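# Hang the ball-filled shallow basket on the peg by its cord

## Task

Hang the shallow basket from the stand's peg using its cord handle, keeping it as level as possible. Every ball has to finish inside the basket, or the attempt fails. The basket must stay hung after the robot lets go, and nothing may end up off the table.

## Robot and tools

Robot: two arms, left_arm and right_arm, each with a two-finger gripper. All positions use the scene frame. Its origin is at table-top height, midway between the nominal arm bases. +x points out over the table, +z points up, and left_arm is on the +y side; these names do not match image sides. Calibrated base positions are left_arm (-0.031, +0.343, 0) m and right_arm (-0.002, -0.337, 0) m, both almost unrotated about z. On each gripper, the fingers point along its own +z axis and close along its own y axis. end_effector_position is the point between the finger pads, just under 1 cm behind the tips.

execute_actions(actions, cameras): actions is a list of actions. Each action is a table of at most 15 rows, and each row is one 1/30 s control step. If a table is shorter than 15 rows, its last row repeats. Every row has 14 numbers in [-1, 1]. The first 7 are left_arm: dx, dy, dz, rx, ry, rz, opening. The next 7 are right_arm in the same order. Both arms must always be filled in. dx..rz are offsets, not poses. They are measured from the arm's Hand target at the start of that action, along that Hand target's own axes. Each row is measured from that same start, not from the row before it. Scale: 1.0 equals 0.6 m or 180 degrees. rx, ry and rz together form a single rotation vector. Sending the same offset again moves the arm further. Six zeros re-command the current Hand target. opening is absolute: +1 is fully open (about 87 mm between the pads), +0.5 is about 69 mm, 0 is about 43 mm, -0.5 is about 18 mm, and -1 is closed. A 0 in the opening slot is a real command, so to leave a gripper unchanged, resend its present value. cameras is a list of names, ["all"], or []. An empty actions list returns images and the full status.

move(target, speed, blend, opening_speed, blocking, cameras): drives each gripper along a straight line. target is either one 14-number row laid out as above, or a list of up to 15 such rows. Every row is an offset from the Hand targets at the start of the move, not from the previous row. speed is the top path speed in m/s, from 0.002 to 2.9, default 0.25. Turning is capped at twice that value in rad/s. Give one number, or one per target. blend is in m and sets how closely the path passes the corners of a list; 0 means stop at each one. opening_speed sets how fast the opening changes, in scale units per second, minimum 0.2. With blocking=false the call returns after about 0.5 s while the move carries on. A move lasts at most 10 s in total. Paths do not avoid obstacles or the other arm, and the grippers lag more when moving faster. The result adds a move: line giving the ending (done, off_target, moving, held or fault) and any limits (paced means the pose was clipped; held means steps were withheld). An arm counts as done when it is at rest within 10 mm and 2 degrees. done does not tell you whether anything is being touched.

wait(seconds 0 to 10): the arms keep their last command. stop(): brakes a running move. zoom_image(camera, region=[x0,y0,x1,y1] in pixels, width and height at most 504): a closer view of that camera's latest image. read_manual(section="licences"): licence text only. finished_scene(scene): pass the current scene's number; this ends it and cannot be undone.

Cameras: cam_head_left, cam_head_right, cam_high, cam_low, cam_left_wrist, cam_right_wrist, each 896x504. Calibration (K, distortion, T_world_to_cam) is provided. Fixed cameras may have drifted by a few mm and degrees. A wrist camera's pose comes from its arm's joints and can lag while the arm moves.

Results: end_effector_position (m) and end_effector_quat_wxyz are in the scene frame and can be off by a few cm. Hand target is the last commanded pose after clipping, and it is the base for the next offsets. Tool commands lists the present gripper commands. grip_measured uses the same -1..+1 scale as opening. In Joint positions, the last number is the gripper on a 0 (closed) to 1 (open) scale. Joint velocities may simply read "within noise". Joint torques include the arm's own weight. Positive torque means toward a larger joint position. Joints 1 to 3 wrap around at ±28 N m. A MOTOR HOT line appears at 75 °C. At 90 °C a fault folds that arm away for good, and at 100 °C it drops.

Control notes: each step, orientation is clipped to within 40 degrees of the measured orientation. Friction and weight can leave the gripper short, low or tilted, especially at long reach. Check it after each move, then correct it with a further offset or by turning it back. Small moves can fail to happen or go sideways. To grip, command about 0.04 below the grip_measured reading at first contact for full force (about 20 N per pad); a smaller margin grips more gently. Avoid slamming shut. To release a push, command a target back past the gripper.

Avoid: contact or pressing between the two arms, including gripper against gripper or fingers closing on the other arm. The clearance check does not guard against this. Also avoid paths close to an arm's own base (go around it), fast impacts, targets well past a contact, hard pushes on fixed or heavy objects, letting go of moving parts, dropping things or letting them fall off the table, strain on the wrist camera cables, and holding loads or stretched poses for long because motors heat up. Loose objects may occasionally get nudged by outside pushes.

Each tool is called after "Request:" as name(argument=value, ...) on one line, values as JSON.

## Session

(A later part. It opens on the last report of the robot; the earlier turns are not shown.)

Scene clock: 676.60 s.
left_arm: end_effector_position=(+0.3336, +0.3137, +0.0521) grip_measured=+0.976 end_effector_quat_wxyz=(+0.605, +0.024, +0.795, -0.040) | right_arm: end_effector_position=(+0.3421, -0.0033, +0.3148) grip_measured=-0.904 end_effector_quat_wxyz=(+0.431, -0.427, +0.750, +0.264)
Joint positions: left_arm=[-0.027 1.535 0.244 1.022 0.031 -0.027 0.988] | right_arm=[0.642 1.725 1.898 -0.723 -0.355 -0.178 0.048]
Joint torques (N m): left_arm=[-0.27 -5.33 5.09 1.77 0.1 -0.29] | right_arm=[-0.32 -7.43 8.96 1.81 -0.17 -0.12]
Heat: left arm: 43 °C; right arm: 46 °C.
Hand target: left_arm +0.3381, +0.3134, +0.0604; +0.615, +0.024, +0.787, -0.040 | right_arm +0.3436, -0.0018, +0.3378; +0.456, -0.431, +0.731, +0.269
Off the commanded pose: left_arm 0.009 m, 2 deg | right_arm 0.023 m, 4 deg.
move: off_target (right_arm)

Request:
execute_actions(actions=[], cameras=["cam_right_wrist", "cam_low", "cam_head_left", "cam_head_right"])

Request:
zoom_image(camera="cam_right_wrist", region=[330, 220, 550, 480])

Request:
zoom_image(camera="cam_low", region=[440, 170, 490, 220])

Request:
zoom_image(camera="cam_head_left", region=[380, 150, 520, 320])

Scene clock: 686.73 s.
left_arm: end_effector_position=(+0.3336, +0.3137, +0.0521) grip_measured=+0.976 end_effector_quat_wxyz=(+0.605, +0.024, +0.795, -0.040) | right_arm: end_effector_position=(+0.3420, -0.0033, +0.3147) grip_measured=-0.904 end_effector_quat_wxyz=(+0.431, -0.427, +0.750, +0.264)
Joint positions: left_arm=[-0.027 1.535 0.244 1.022 0.031 -0.027 0.988] | right_arm=[0.642 1.725 1.898 -0.723 -0.355 -0.178 0.048]
Joint velocities: within noise
Joint torques (N m): left_arm=[-0.12 -5.33 5.14 1.78 0.1 -0.24] | right_arm=[-0.34 -7.39 9.01 1.82 -0.17 -0.12]
Heat: left arm: 43 °C; right arm: 45 °C.
Hand target: left_arm +0.3381, +0.3134, +0.0604; +0.615, +0.024, +0.787, -0.040 | right_arm +0.3436, -0.0018, +0.3379; +0.456, -0.431, +0.731, +0.269
Tool commands: left_gripper/opening=+1.0 right_gripper/opening=-1.0
Off the commanded pose: left_arm 0.009 m, 2 deg | right_arm 0.023 m, 4 deg.
camera_calibration:
cam_right_wrist: T_world_to_cam=[[0.871737, -0.489831, -0.0118363, -0.300122], [-0.481821, -0.852594, -0.202317, 0.24982], [0.0890096, 0.182071, -0.979248, 0.424024], [0, 0, 0, 1]] pos_world=[0.344254, -0.0112161, 0.462216]
Images, in order (width x height): cam_head_left 896x504, cam_head_right 896x504, cam_low 896x504, cam_right_wrist 896x504.

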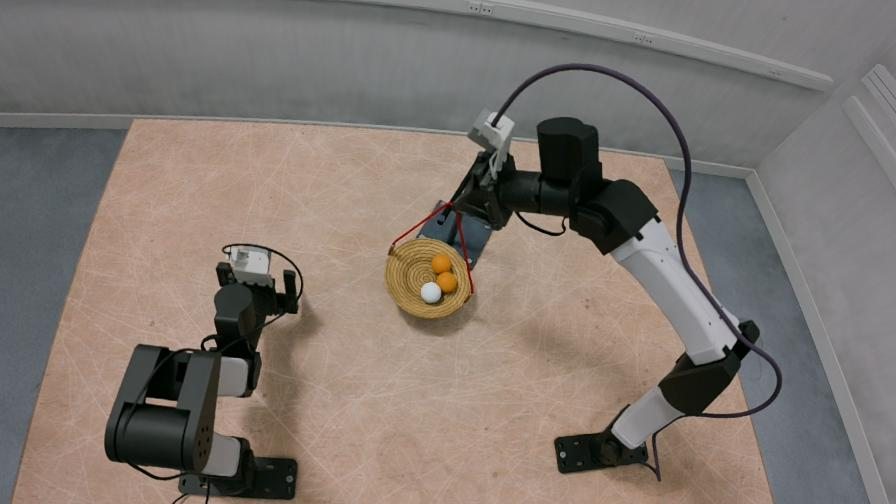

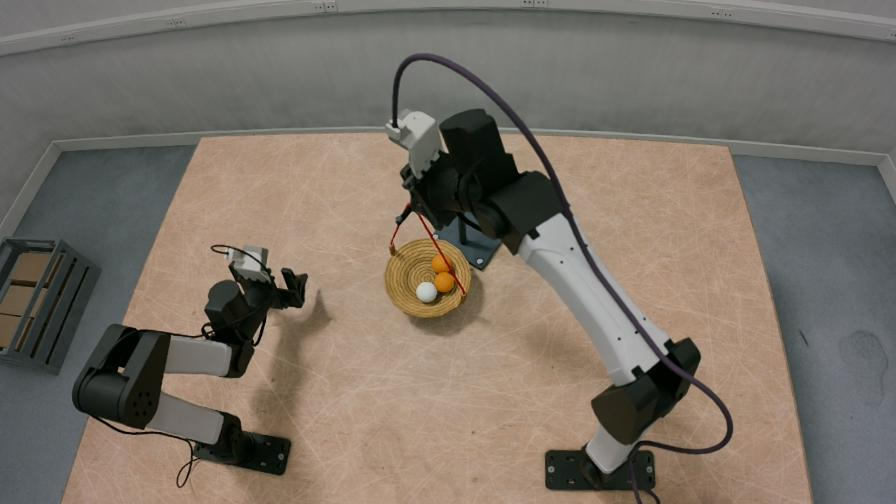

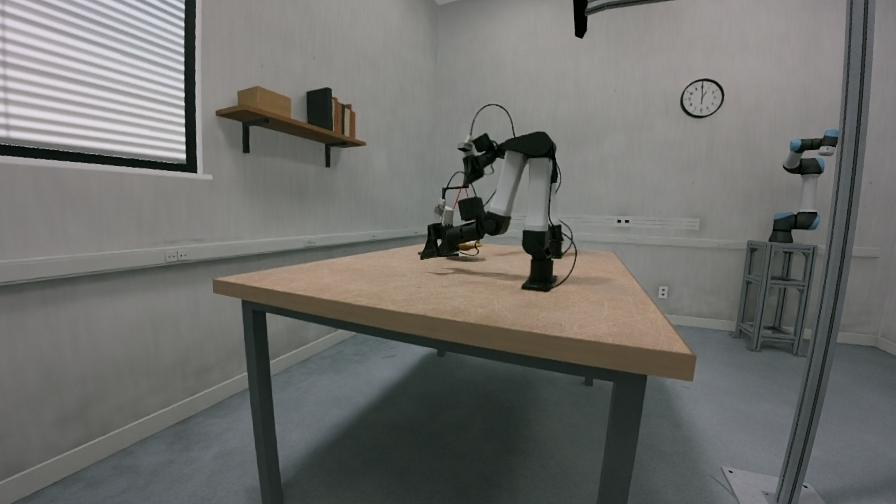

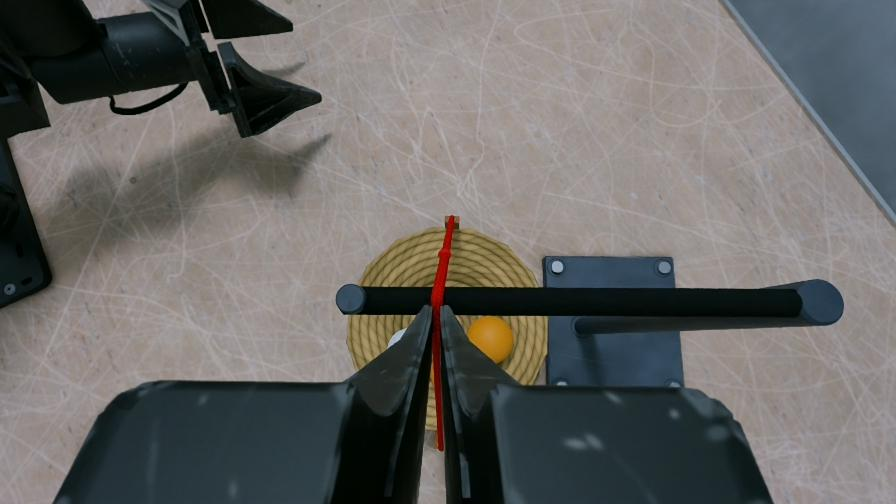

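Scaled by 1.938 from the camera's 896x504 image, which has a finer 1280x720 frame.

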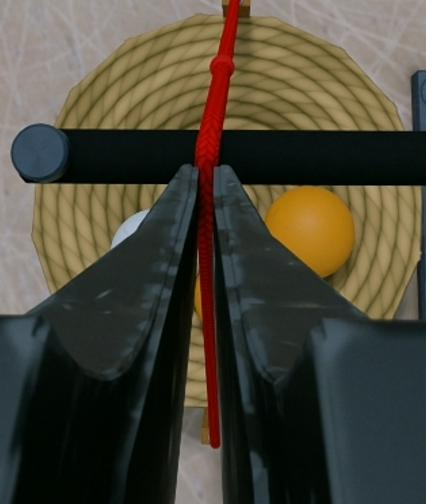

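Scaled by 10.080 from the camera's 896x504 image, which has a finer 1280x720 frame.

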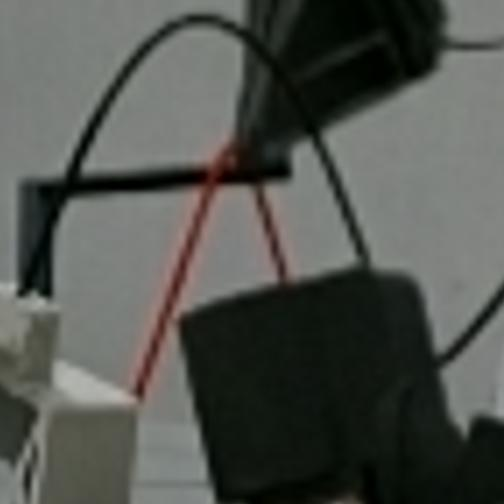

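Scaled by 2.965 from the camera's 896x504 image, which has a finer 1280x720 frame.

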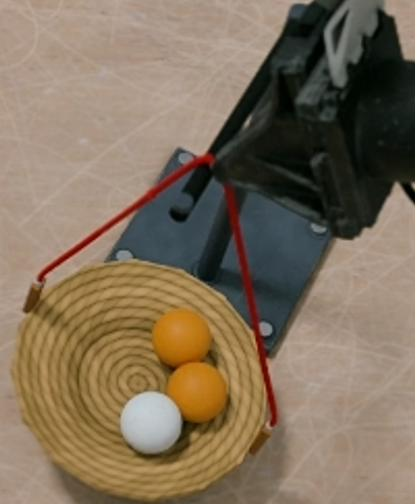

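Request:
move(target=[[0, 0, 0, 0, 0, 0, 1, -0.0209, 0, -0.0028, 0, 0, 0, -1]], speed=0.03)

Scene clock: 699.10 s.
left_arm: end_effector_position=(+0.3336, +0.3137, +0.0521) grip_measured=+0.976 end_effector_quat_wxyz=(+0.605, +0.024, +0.795, -0.040) | right_arm: end_effector_position=(+0.3412, -0.0040, +0.3391) grip_measured=-0.904 end_effector_quat_wxyz=(+0.441, -0.426, +0.744, +0.265)
Joint positions: left_arm=[-0.027 1.535 0.244 1.022 0.031 -0.027 0.988] | right_arm=[0.642 1.744 2.008 -0.788 -0.355 -0.178 0.048]
Joint torques (N m): left_arm=[-0.32 -5.29 5.12 1.76 0.08 -0.27] | right_arm=[0.12 -5.46 8.61 1.84 -0.12 -0.09]
Heat: left arm: 43 °C; right arm: 44 °C.
Hand target: left_arm +0.3381, +0.3134, +0.0604; +0.615, +0.024, +0.787, -0.040 | right_arm +0.3456, +0.0017, +0.3499; +0.456, -0.431, +0.731, +0.269
Off the commanded pose: left_arm 0.009 m, 2 deg | right_arm 0.013 m, 2 deg.
move: off_target (right_arm)

Request:
move(target=[[0, 0, 0, 0, 0, 0, 1, -0.0074, 0, 0.015, 0, 0, 0, -1]], speed=0.03, cameras=["cam_right_wrist", "cam_low"])

Request:
zoom_image(camera="cam_right_wrist", region=[330, 220, 550, 480])

Request:
zoom_image(camera="cam_low", region=[440, 170, 490, 220])

Scene clock: 708.87 s.
left_arm: end_effector_position=(+0.3336, +0.3137, +0.0521) grip_measured=+0.976 end_effector_quat_wxyz=(+0.605, +0.024, +0.795, -0.040) | right_arm: end_effector_position=(+0.3467, +0.0033, +0.3394) grip_measured=-0.904 end_effector_quat_wxyz=(+0.441, -0.428, +0.742, +0.266)
Joint positions: left_arm=[-0.027 1.535 0.244 1.022 0.031 -0.027 0.988] | right_arm=[0.647 1.782 2.055 -0.795 -0.355 -0.178 0.048]
Joint torques (N m): left_arm=[-0.18 -5.31 5.15 1.79 0.08 -0.24] | right_arm=[0.62 -5.56 8.73 1.87 -0.05 -0.02]
Heat: left arm: 43 °C; right arm: 42 °C.
Hand target: left_arm +0.3381, +0.3134, +0.0604; +0.615, +0.024, +0.787, -0.040 | right_arm +0.3505, +0.0104, +0.3500; +0.456, -0.431, +0.731, +0.269
Off the commanded pose: left_arm 0.009 m, 2 deg | right_arm 0.013 m, 2 deg.
move: off_target (right_arm)
camera_calibration:
cam_right_wrist: T_world_to_cam=[[0.87433, -0.48533, -0.00119828, -0.305121], [-0.472932, -0.851436, -0.226697, 0.267871], [0.109002, 0.198774, -0.973965, 0.437751], [0, 0, 0, 1]] pos_world=[0.345745, -0.00702341, 0.486714]
Images, in order (width x height): cam_low 896x504, cam_right_wrist 896x504.

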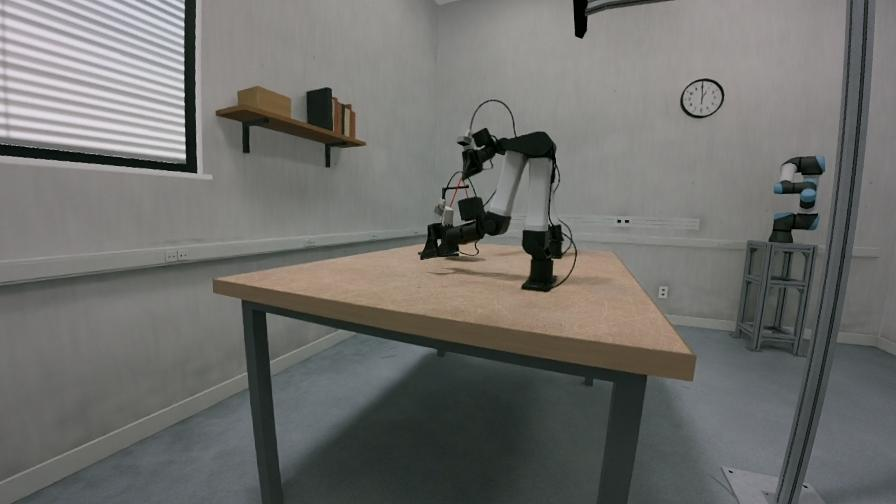

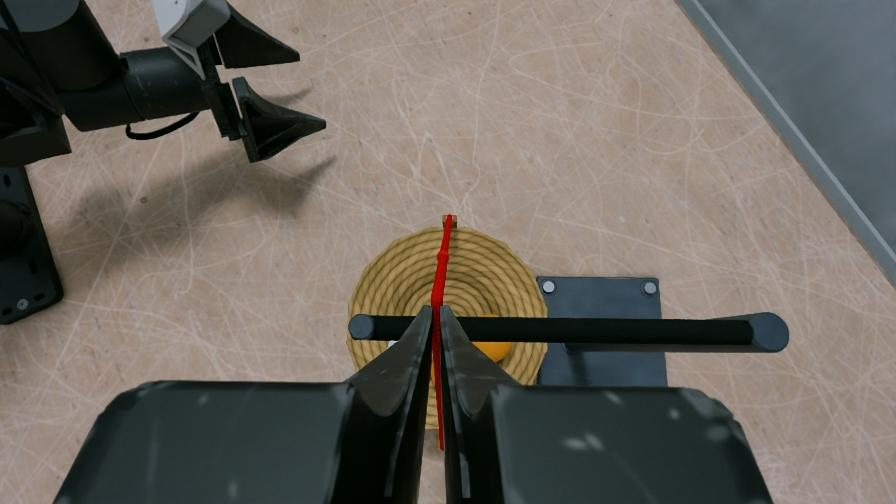

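Scaled by 1.938 from the camera's 896x504 image, which has a finer 1280x720 frame.

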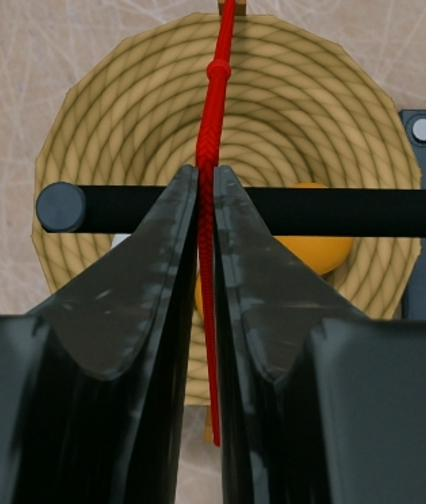

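Scaled by 10.080 from the camera's 896x504 image, which has a finer 1280x720 frame.

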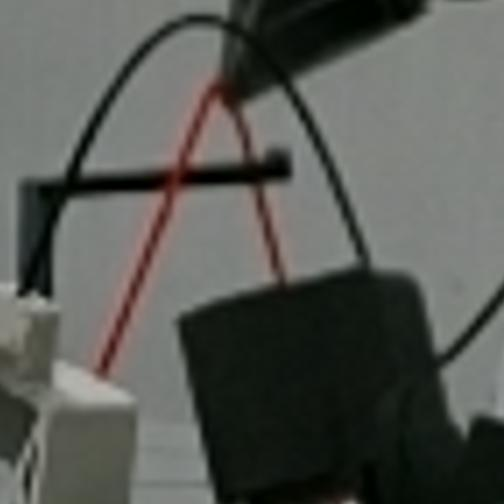

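Request:
move(target=[[0, 0, 0, 0, 0, 0, 1, 0.0191, 0, 0.0062, 0, 0, 0, -1]], speed=0.03)

Scene clock: 731.70 s.
left_arm: end_effector_position=(+0.3336, +0.3137, +0.0521) grip_measured=+0.976 end_effector_quat_wxyz=(+0.605, +0.024, +0.795, -0.040) | right_arm: end_effector_position=(+0.3491, +0.0052, +0.3260) grip_measured=-0.904 end_effector_quat_wxyz=(+0.435, -0.429, +0.746, +0.266)
Joint positions: left_arm=[-0.027 1.535 0.244 1.022 0.031 -0.027 0.988] | right_arm=[0.647 1.782 2.008 -0.764 -0.355 -0.178 0.048]
Joint torques (N m): left_arm=[-0.12 -5.29 5.15 1.79 0.09 -0.28] | right_arm=[0.43 -8.14 5.24 2.12 -0.06 -0.04]
Heat: left arm: 43 °C; right arm: 41 °C.
Hand target: left_arm +0.3381, +0.3134, +0.0604; +0.615, +0.024, +0.787, -0.040 | right_arm +0.3497, +0.0089, +0.3379; +0.456, -0.431, +0.731, +0.269
Off the commanded pose: left_arm 0.009 m, 2 deg | right_arm 0.013 m, 3 deg.
move: off_target (right_arm)

Request:
move(target=[[0, 0, 0, 0, 0, 0, 1, 0.0112, 0, -0.0038, 0, 0, 0, -1]], speed=0.03, cameras=["cam_right_wrist", "cam_low"])

Request:
zoom_image(camera="cam_right_wrist", region=[330, 220, 550, 480])

Request:
zoom_image(camera="cam_low", region=[440, 170, 490, 220])

Scene clock: 742.03 s.
left_arm: end_effector_position=(+0.3336, +0.3137, +0.0521) grip_measured=+0.976 end_effector_quat_wxyz=(+0.605, +0.024, +0.795, -0.040) | right_arm: end_effector_position=(+0.3518, +0.0073, +0.3225) grip_measured=-0.904 end_effector_quat_wxyz=(+0.443, -0.428, +0.741, +0.267)
Joint positions: left_arm=[-0.027 1.535 0.244 1.022 0.031 -0.027 0.988] | right_arm=[0.647 1.769 1.959 -0.709 -0.355 -0.178 0.048]
Joint torques (N m): left_arm=[-0.03 -5.27 5 1.8 0.06 -0.26] | right_arm=[-0.08 -9.26 4.68 1.85 -0.11 -0.07]
Heat: left arm: 43 °C; right arm: 42 °C.
Hand target: left_arm +0.3381, +0.3134, +0.0604; +0.615, +0.024, +0.787, -0.040 | right_arm +0.3472, +0.0045, +0.3330; +0.456, -0.431, +0.731, +0.269
Off the commanded pose: left_arm 0.009 m, 2 deg | right_arm 0.012 m, 2 deg.
move: off_target (right_arm)
camera_calibration:
cam_right_wrist: T_world_to_cam=[[0.874331, -0.48533, 0.000598385, -0.308259], [-0.472113, -0.850804, -0.230744, 0.270917], [0.112496, 0.201464, -0.973014, 0.418511], [0, 0, 0, 1]] pos_world=[0.350343, -0.00342483, 0.469914]
Images, in order (width x height): cam_low 896x504, cam_right_wrist 896x504.

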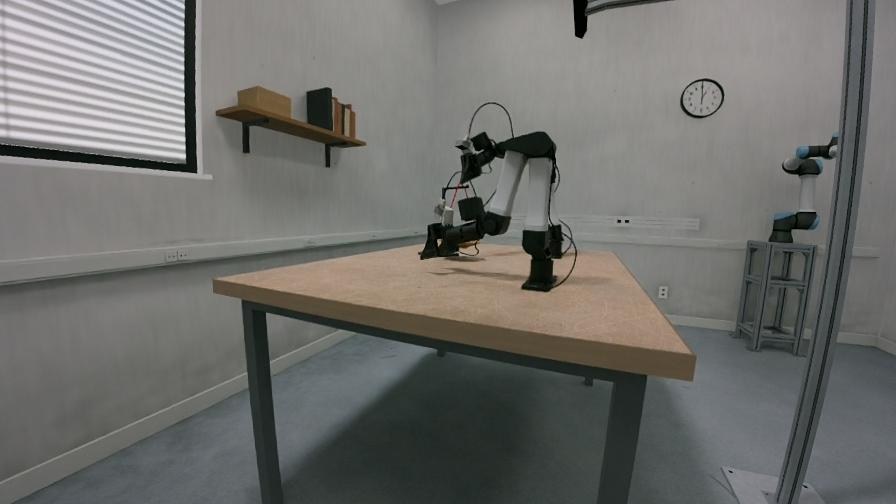

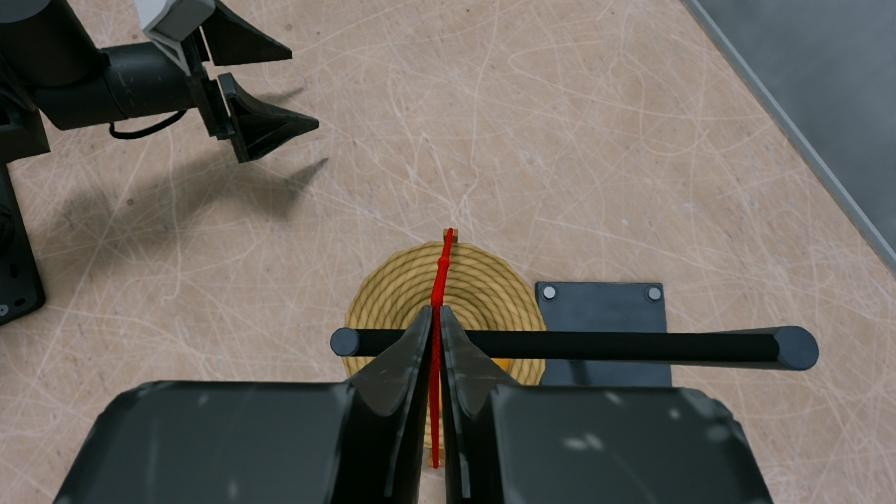

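Scaled by 1.938 from the camera's 896x504 image, which has a finer 1280x720 frame.

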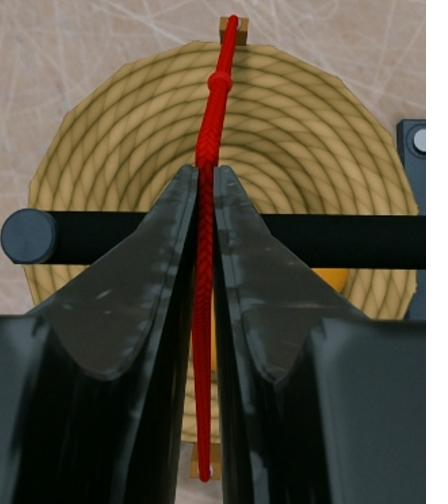

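Scaled by 10.080 from the camera's 896x504 image, which has a finer 1280x720 frame.

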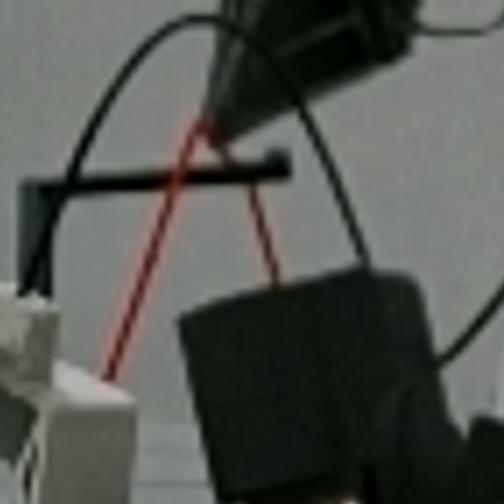

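Request:
move(target=[[0, 0, 0, 0, 0, 0, 1, 0.0043, 0.0001, -0.0164, 0, 0, 0, -1]], speed=0.03)

Scene clock: 754.27 s.
left_arm: end_effector_position=(+0.3336, +0.3137, +0.0521) grip_measured=+0.976 end_effector_quat_wxyz=(+0.605, +0.024, +0.795, -0.040) | right_arm: end_effector_position=(+0.3480, +0.0023, +0.3203) grip_measured=-0.904 end_effector_quat_wxyz=(+0.441, -0.427, +0.743, +0.266)
Joint positions: left_arm=[-0.027 1.535 0.244 1.022 0.031 -0.027 0.988] | right_arm=[0.643 1.744 1.925 -0.705 -0.356 -0.178 0.048]
Joint torques (N m): left_arm=[-0.09 -5.27 5.11 1.79 0.1 -0.26] | right_arm=[-0.73 -9.76 4.97 1.79 -0.17 -0.14]
Heat: left arm: 44 °C; right arm: 42 °C.
Hand target: left_arm +0.3381, +0.3134, +0.0604; +0.615, +0.024, +0.787, -0.040 | right_arm +0.3423, -0.0041, +0.3350; +0.456, -0.431, +0.731, +0.269
Off the commanded pose: left_arm 0.009 m, 2 deg | right_arm 0.017 m, 2 deg.
move: off_target (right_arm)

Request:
wait(seconds=0.1, cameras=["cam_right_wrist", "cam_low"])

Request:
zoom_image(camera="cam_right_wrist", region=[330, 220, 550, 480])

Request:
zoom_image(camera="cam_low", region=[440, 170, 490, 220])

Scene clock: 786.00 s.
left_arm: end_effector_position=(+0.3336, +0.3137, +0.0521) grip_measured=+0.976 end_effector_quat_wxyz=(+0.605, +0.024, +0.795, -0.040) | right_arm: end_effector_position=(+0.3480, +0.0023, +0.3203) grip_measured=-0.904 end_effector_quat_wxyz=(+0.441, -0.427, +0.743, +0.266)
Joint positions: left_arm=[-0.027 1.535 0.244 1.022 0.031 -0.027 0.988] | right_arm=[0.643 1.744 1.925 -0.705 -0.356 -0.178 0.048]
Joint torques (N m): left_arm=[-0.23 -5.37 5.04 1.78 0.07 -0.27] | right_arm=[-0.79 -9.78 5.03 1.78 -0.17 -0.14]
Heat: left arm: 44 °C; right arm: 46 °C.
Hand target: left_arm +0.3381, +0.3134, +0.0604; +0.615, +0.024, +0.787, -0.040 | right_arm +0.3423, -0.0041, +0.3350; +0.456, -0.431, +0.731, +0.269
Tool commands: left_gripper/opening=+1.0 right_gripper/opening=-1.0
Off the commanded pose: left_arm 0.009 m, 2 deg | right_arm 0.017 m, 2 deg.
wait: 0.10 s; at rest from the start
camera_calibration:
cam_right_wrist: T_world_to_cam=[[0.872994, -0.487726, -0.00218905, -0.305935], [-0.4756, -0.850276, -0.225465, 0.263951], [0.108104, 0.197871, -0.974249, 0.419679], [0, 0, 0, 1]] pos_world=[0.347245, -0.00782376, 0.467714]
Images, in order (width x height): cam_low 896x504, cam_right_wrist 896x504.

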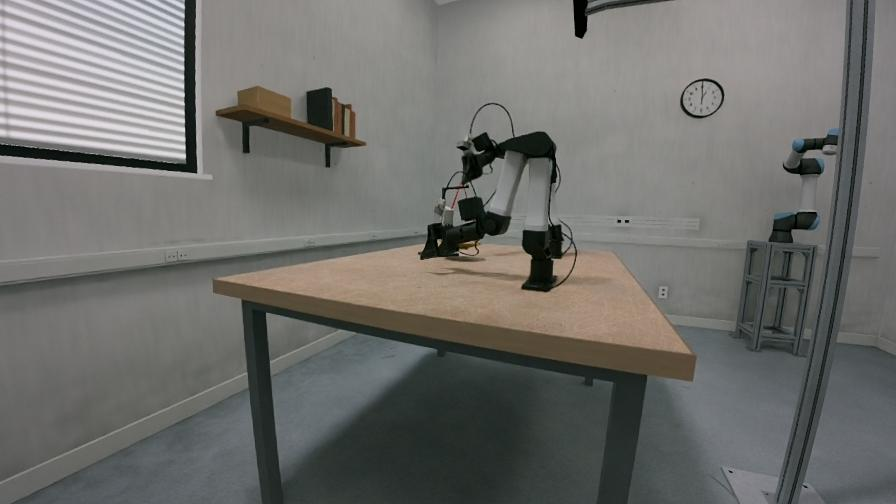

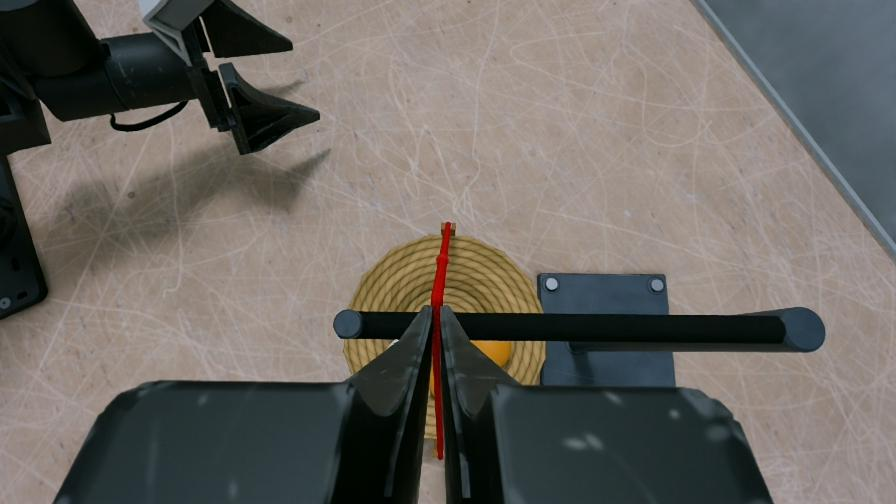

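Scaled by 1.938 from the camera's 896x504 image, which has a finer 1280x720 frame.

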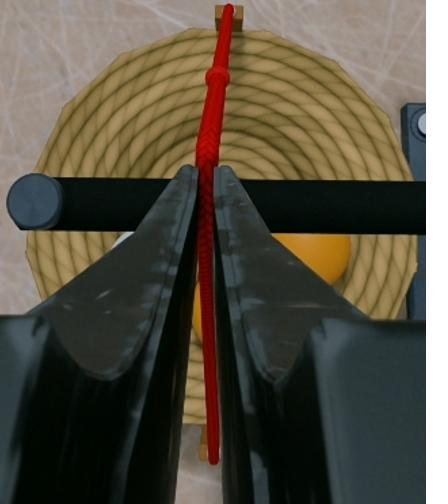

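Scaled by 10.080 from the camera's 896x504 image, which has a finer 1280x720 frame.

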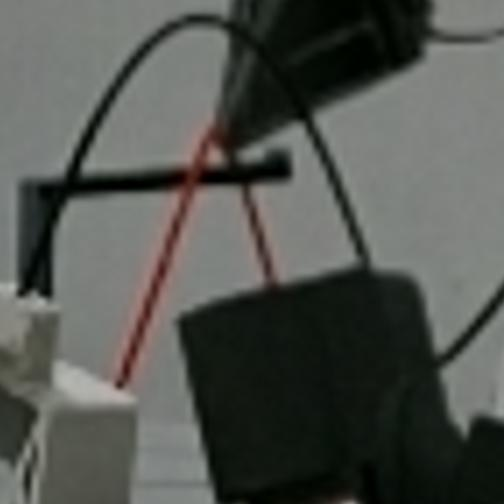

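Request:
move(target=[0,0,0,0,0,0,1.0, 0,0,0,0,0,0,-0.62], speed=0.03, opening_speed=0.2, cameras=["cam_right_wrist", "cam_low", "cam_head_left", "cam_head_right"])

Request:
zoom_image(camera="cam_right_wrist", region=[330, 220, 550, 480])

Request:
zoom_image(camera="cam_low", region=[440, 170, 490, 220])

Scene clock: 816.53 s.
left_arm: end_effector_position=(+0.3336, +0.3137, +0.0521) grip_measured=+0.976 end_effector_quat_wxyz=(+0.605, +0.024, +0.795, -0.040) | right_arm: end_effector_position=(+0.3478, +0.0025, +0.3204) grip_measured=-0.620 end_effector_quat_wxyz=(+0.441, -0.427, +0.743, +0.267)
Joint positions: left_arm=[-0.027 1.535 0.244 1.022 0.031 -0.027 0.988] | right_arm=[0.643 1.744 1.925 -0.705 -0.358 -0.178 0.19]
Joint torques (N m): left_arm=[-0.18 -5.27 5.11 1.79 0.07 -0.24] | right_arm=[-0.72 -9.81 4.97 1.79 -0.17 -0.13]
Heat: left arm: 44 °C; right arm: 47 °C.
Hand target: left_arm +0.3381, +0.3134, +0.0604; +0.615, +0.024, +0.787, -0.040 | right_arm +0.3423, -0.0041, +0.3350; +0.456, -0.431, +0.731, +0.269
Off the commanded pose: left_arm 0.009 m, 2 deg | right_arm 0.017 m, 2 deg.
move: off_target (right_arm)
camera_calibration:
cam_right_wrist: T_world_to_cam=[[0.873627, -0.486588, -0.00286639, -0.305742], [-0.474594, -0.850764, -0.225745, 0.263682], [0.107406, 0.198578, -0.974182, 0.419906], [0, 0, 0, 1]] pos_world=[0.347146, -0.00782374, 0.467714]
Images, in order (width x height): cam_head_left 896x504, cam_head_right 896x504, cam_low 896x504, cam_right_wrist 896x504.

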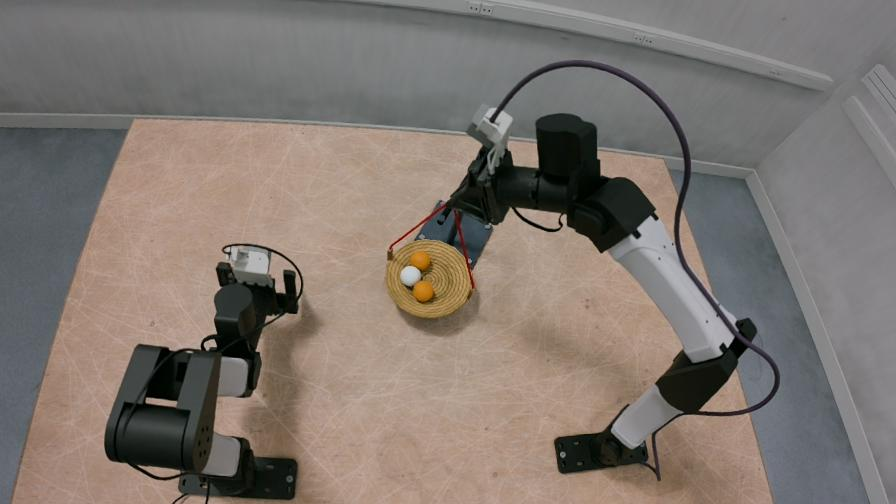

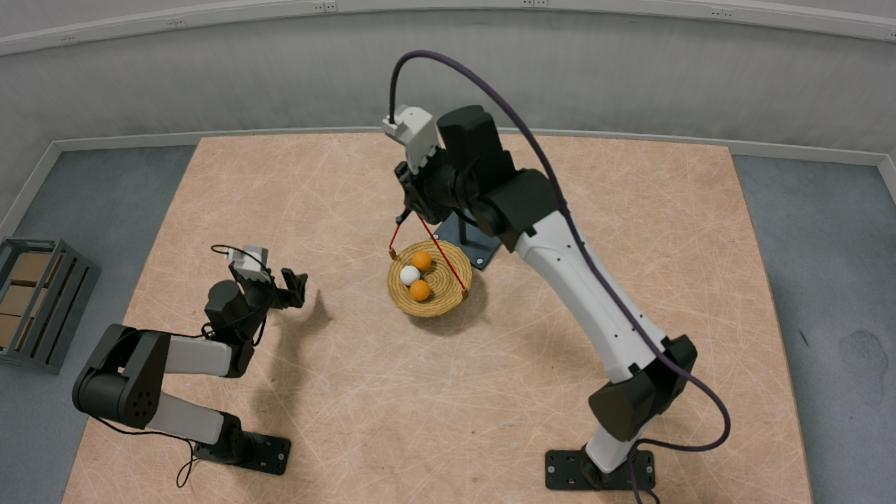

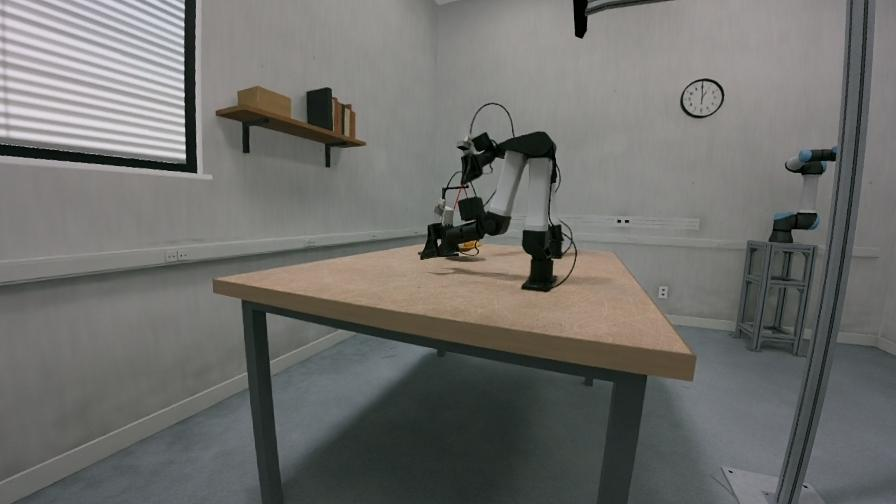

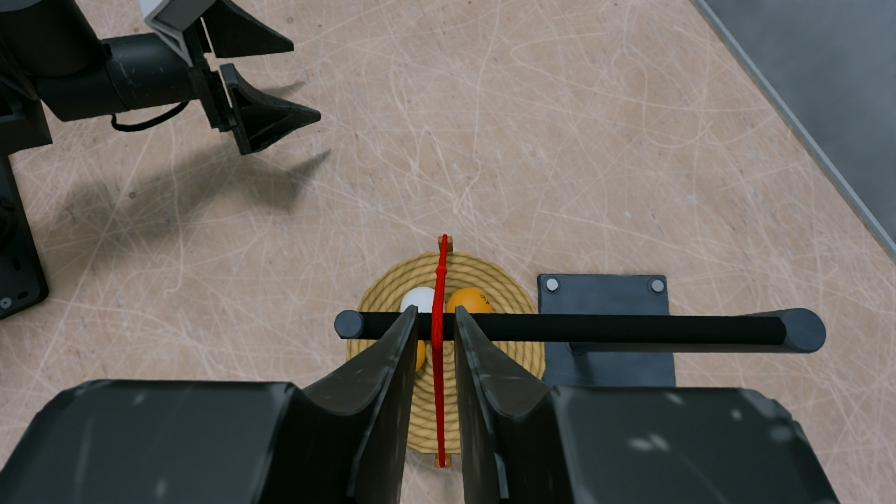

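Scaled by 1.938 from the camera's 896x504 image, which has a finer 1280x720 frame.

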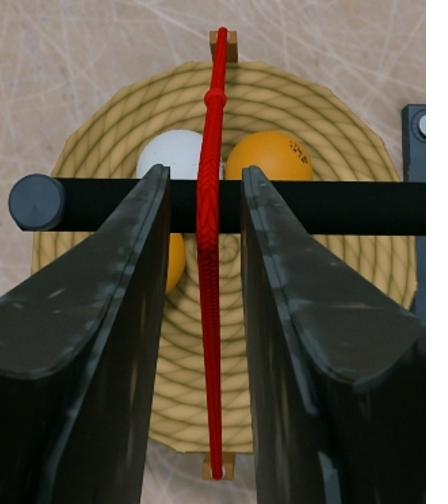

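Scaled by 10.080 from the camera's 896x504 image, which has a finer 1280x720 frame.

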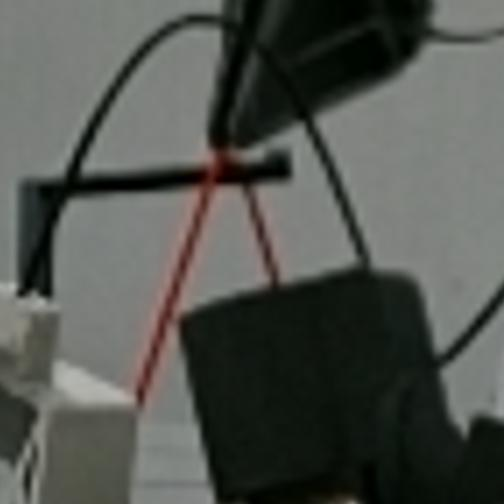

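Request:
wait(seconds=2.5, cameras=["cam_head_left", "cam_head_right", "cam_low", "cam_right_wrist"])

Request:
zoom_image(camera="cam_head_left", region=[370, 235, 410, 275])

Request:
zoom_image(camera="cam_head_left", region=[450, 270, 490, 310])

Request:
zoom_image(camera="cam_head_right", region=[372, 235, 412, 275])

Request:
zoom_image(camera="cam_head_right", region=[444, 274, 484, 314])

Request:
zoom_image(camera="cam_right_wrist", region=[330, 220, 550, 480])

Request:
zoom_image(camera="cam_low", region=[440, 170, 500, 260])

Scene clock: 827.20 s.
left_arm: end_effector_position=(+0.3336, +0.3137, +0.0521) grip_measured=+0.976 end_effector_quat_wxyz=(+0.605, +0.024, +0.795, -0.040) | right_arm: end_effector_position=(+0.3478, +0.0025, +0.3204) grip_measured=-0.620 end_effector_quat_wxyz=(+0.441, -0.427, +0.743, +0.267)
Joint positions: left_arm=[-0.027 1.535 0.244 1.022 0.031 -0.027 0.988] | right_arm=[0.643 1.744 1.925 -0.705 -0.358 -0.178 0.19]
Joint torques (N m): left_arm=[-0.2 -5.41 5.16 1.8 0.07 -0.25] | right_arm=[-0.73 -9.8 5 1.79 -0.17 -0.13]
Heat: left arm: 44 °C; right arm: 48 °C.
Hand target: left_arm +0.3381, +0.3134, +0.0604; +0.615, +0.024, +0.787, -0.040 | right_arm +0.3423, -0.0041, +0.3350; +0.456, -0.431, +0.731, +0.269
Tool commands: left_gripper/opening=+1.0 right_gripper/opening=-0.62
Off the commanded pose: left_arm 0.009 m, 2 deg | right_arm 0.017 m, 2 deg.
wait: 2.50 s; at rest from the start
camera_calibration:
cam_right_wrist: T_world_to_cam=[[0.873627, -0.486588, -0.00286639, -0.305742], [-0.474594, -0.850764, -0.225745, 0.263682], [0.107406, 0.198578, -0.974182, 0.419906], [0, 0, 0, 1]] pos_world=[0.347146, -0.00782374, 0.467714]
Images, in order (width x height): cam_head_left 896x504, cam_head_right 896x504, cam_low 896x504, cam_right_wrist 896x504.

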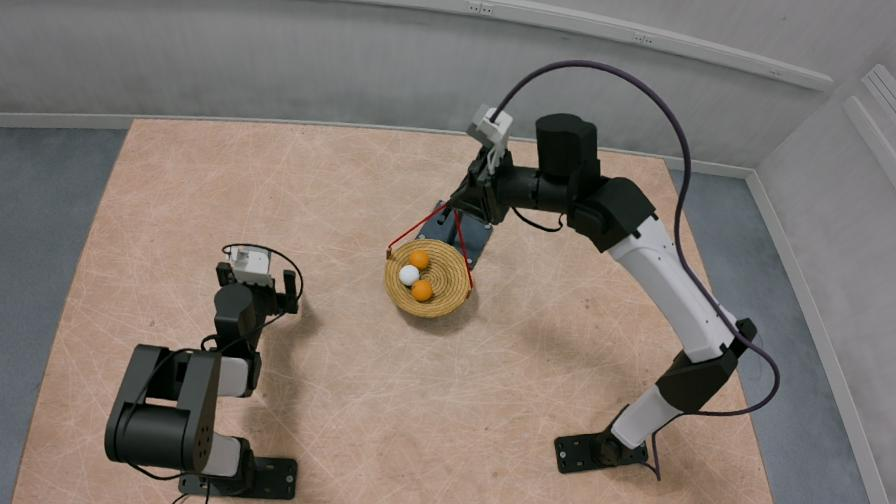

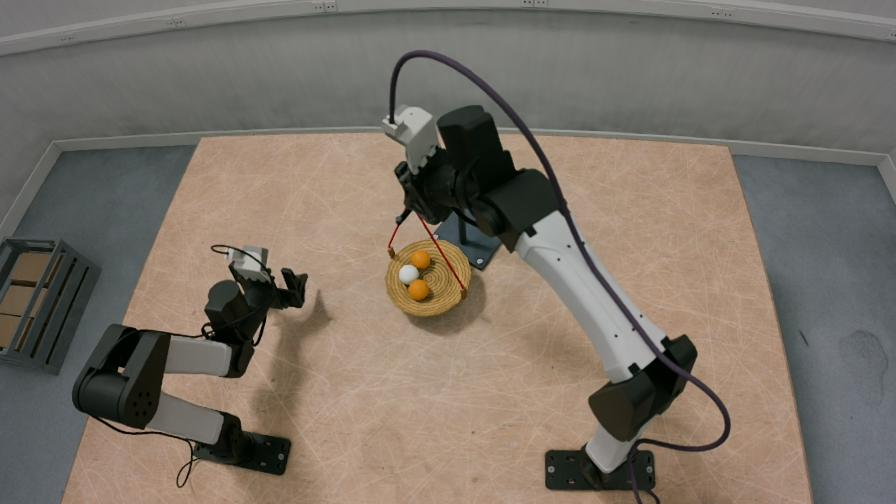

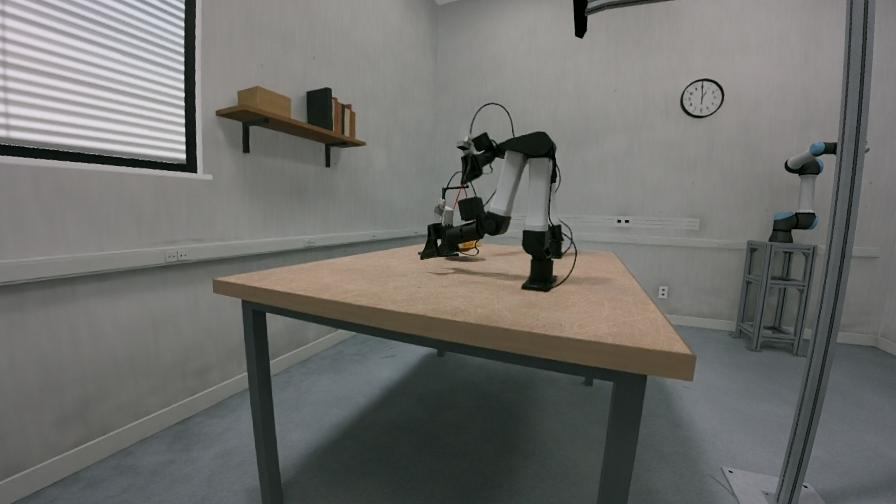

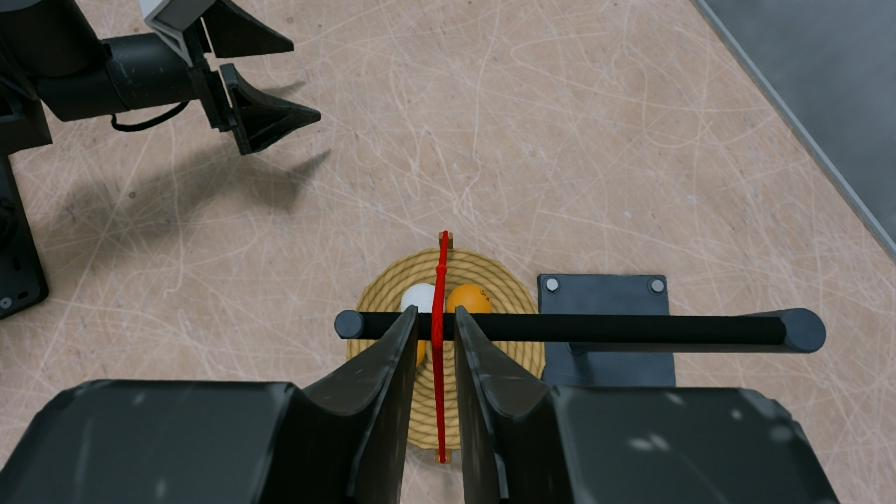

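Scaled by 12.600 from the camera's 896x504 image, which has a finer 1280x720 frame.

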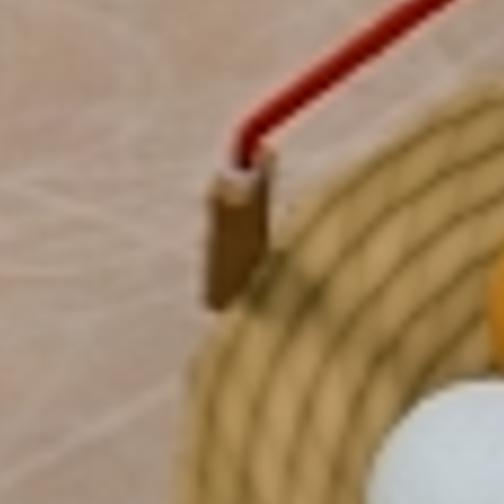

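Scaled by 12.600 from the camera's 896x504 image, which has a finer 1280x720 frame.

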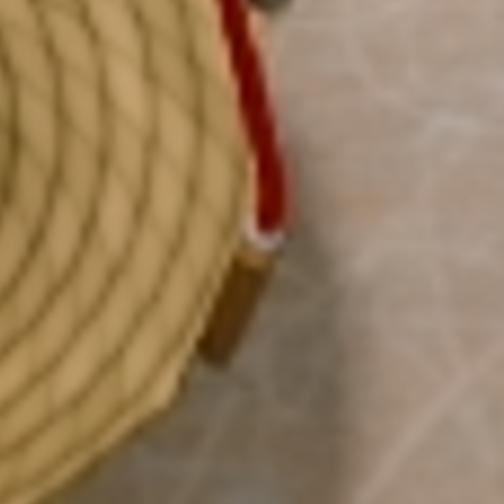

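Scaled by 12.600 from the camera's 896x504 image, which has a finer 1280x720 frame.

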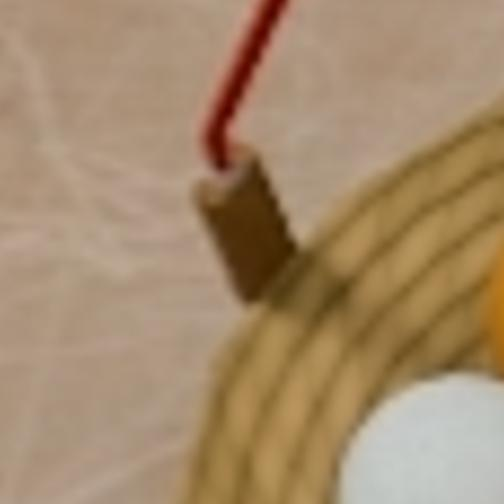

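Scaled by 12.600 from the camera's 896x504 image, which has a finer 1280x720 frame.

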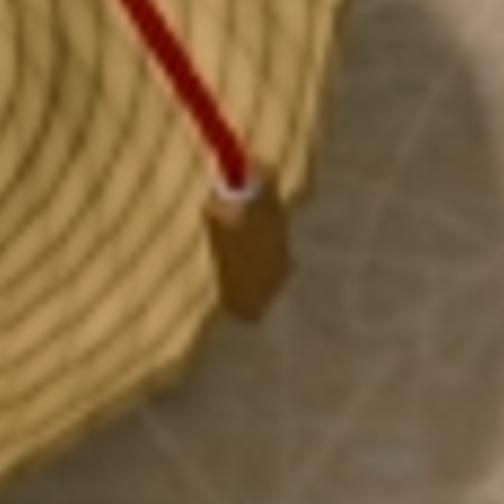

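Scaled by 1.938 from the camera's 896x504 image, which has a finer 1280x720 frame.

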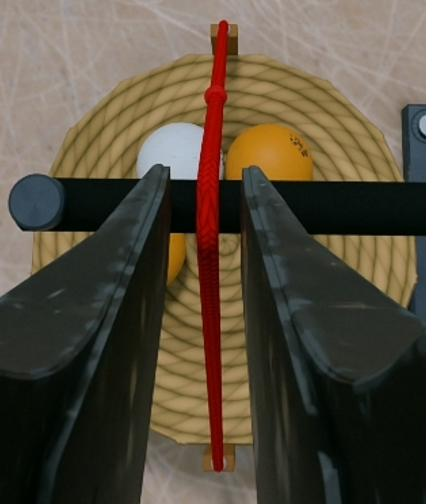

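Scaled by 5.600 from the camera's 896x504 image, which has a finer 1280x720 frame.

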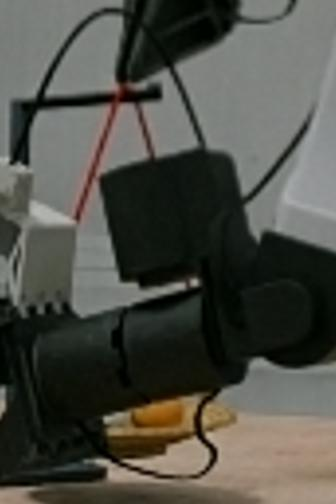

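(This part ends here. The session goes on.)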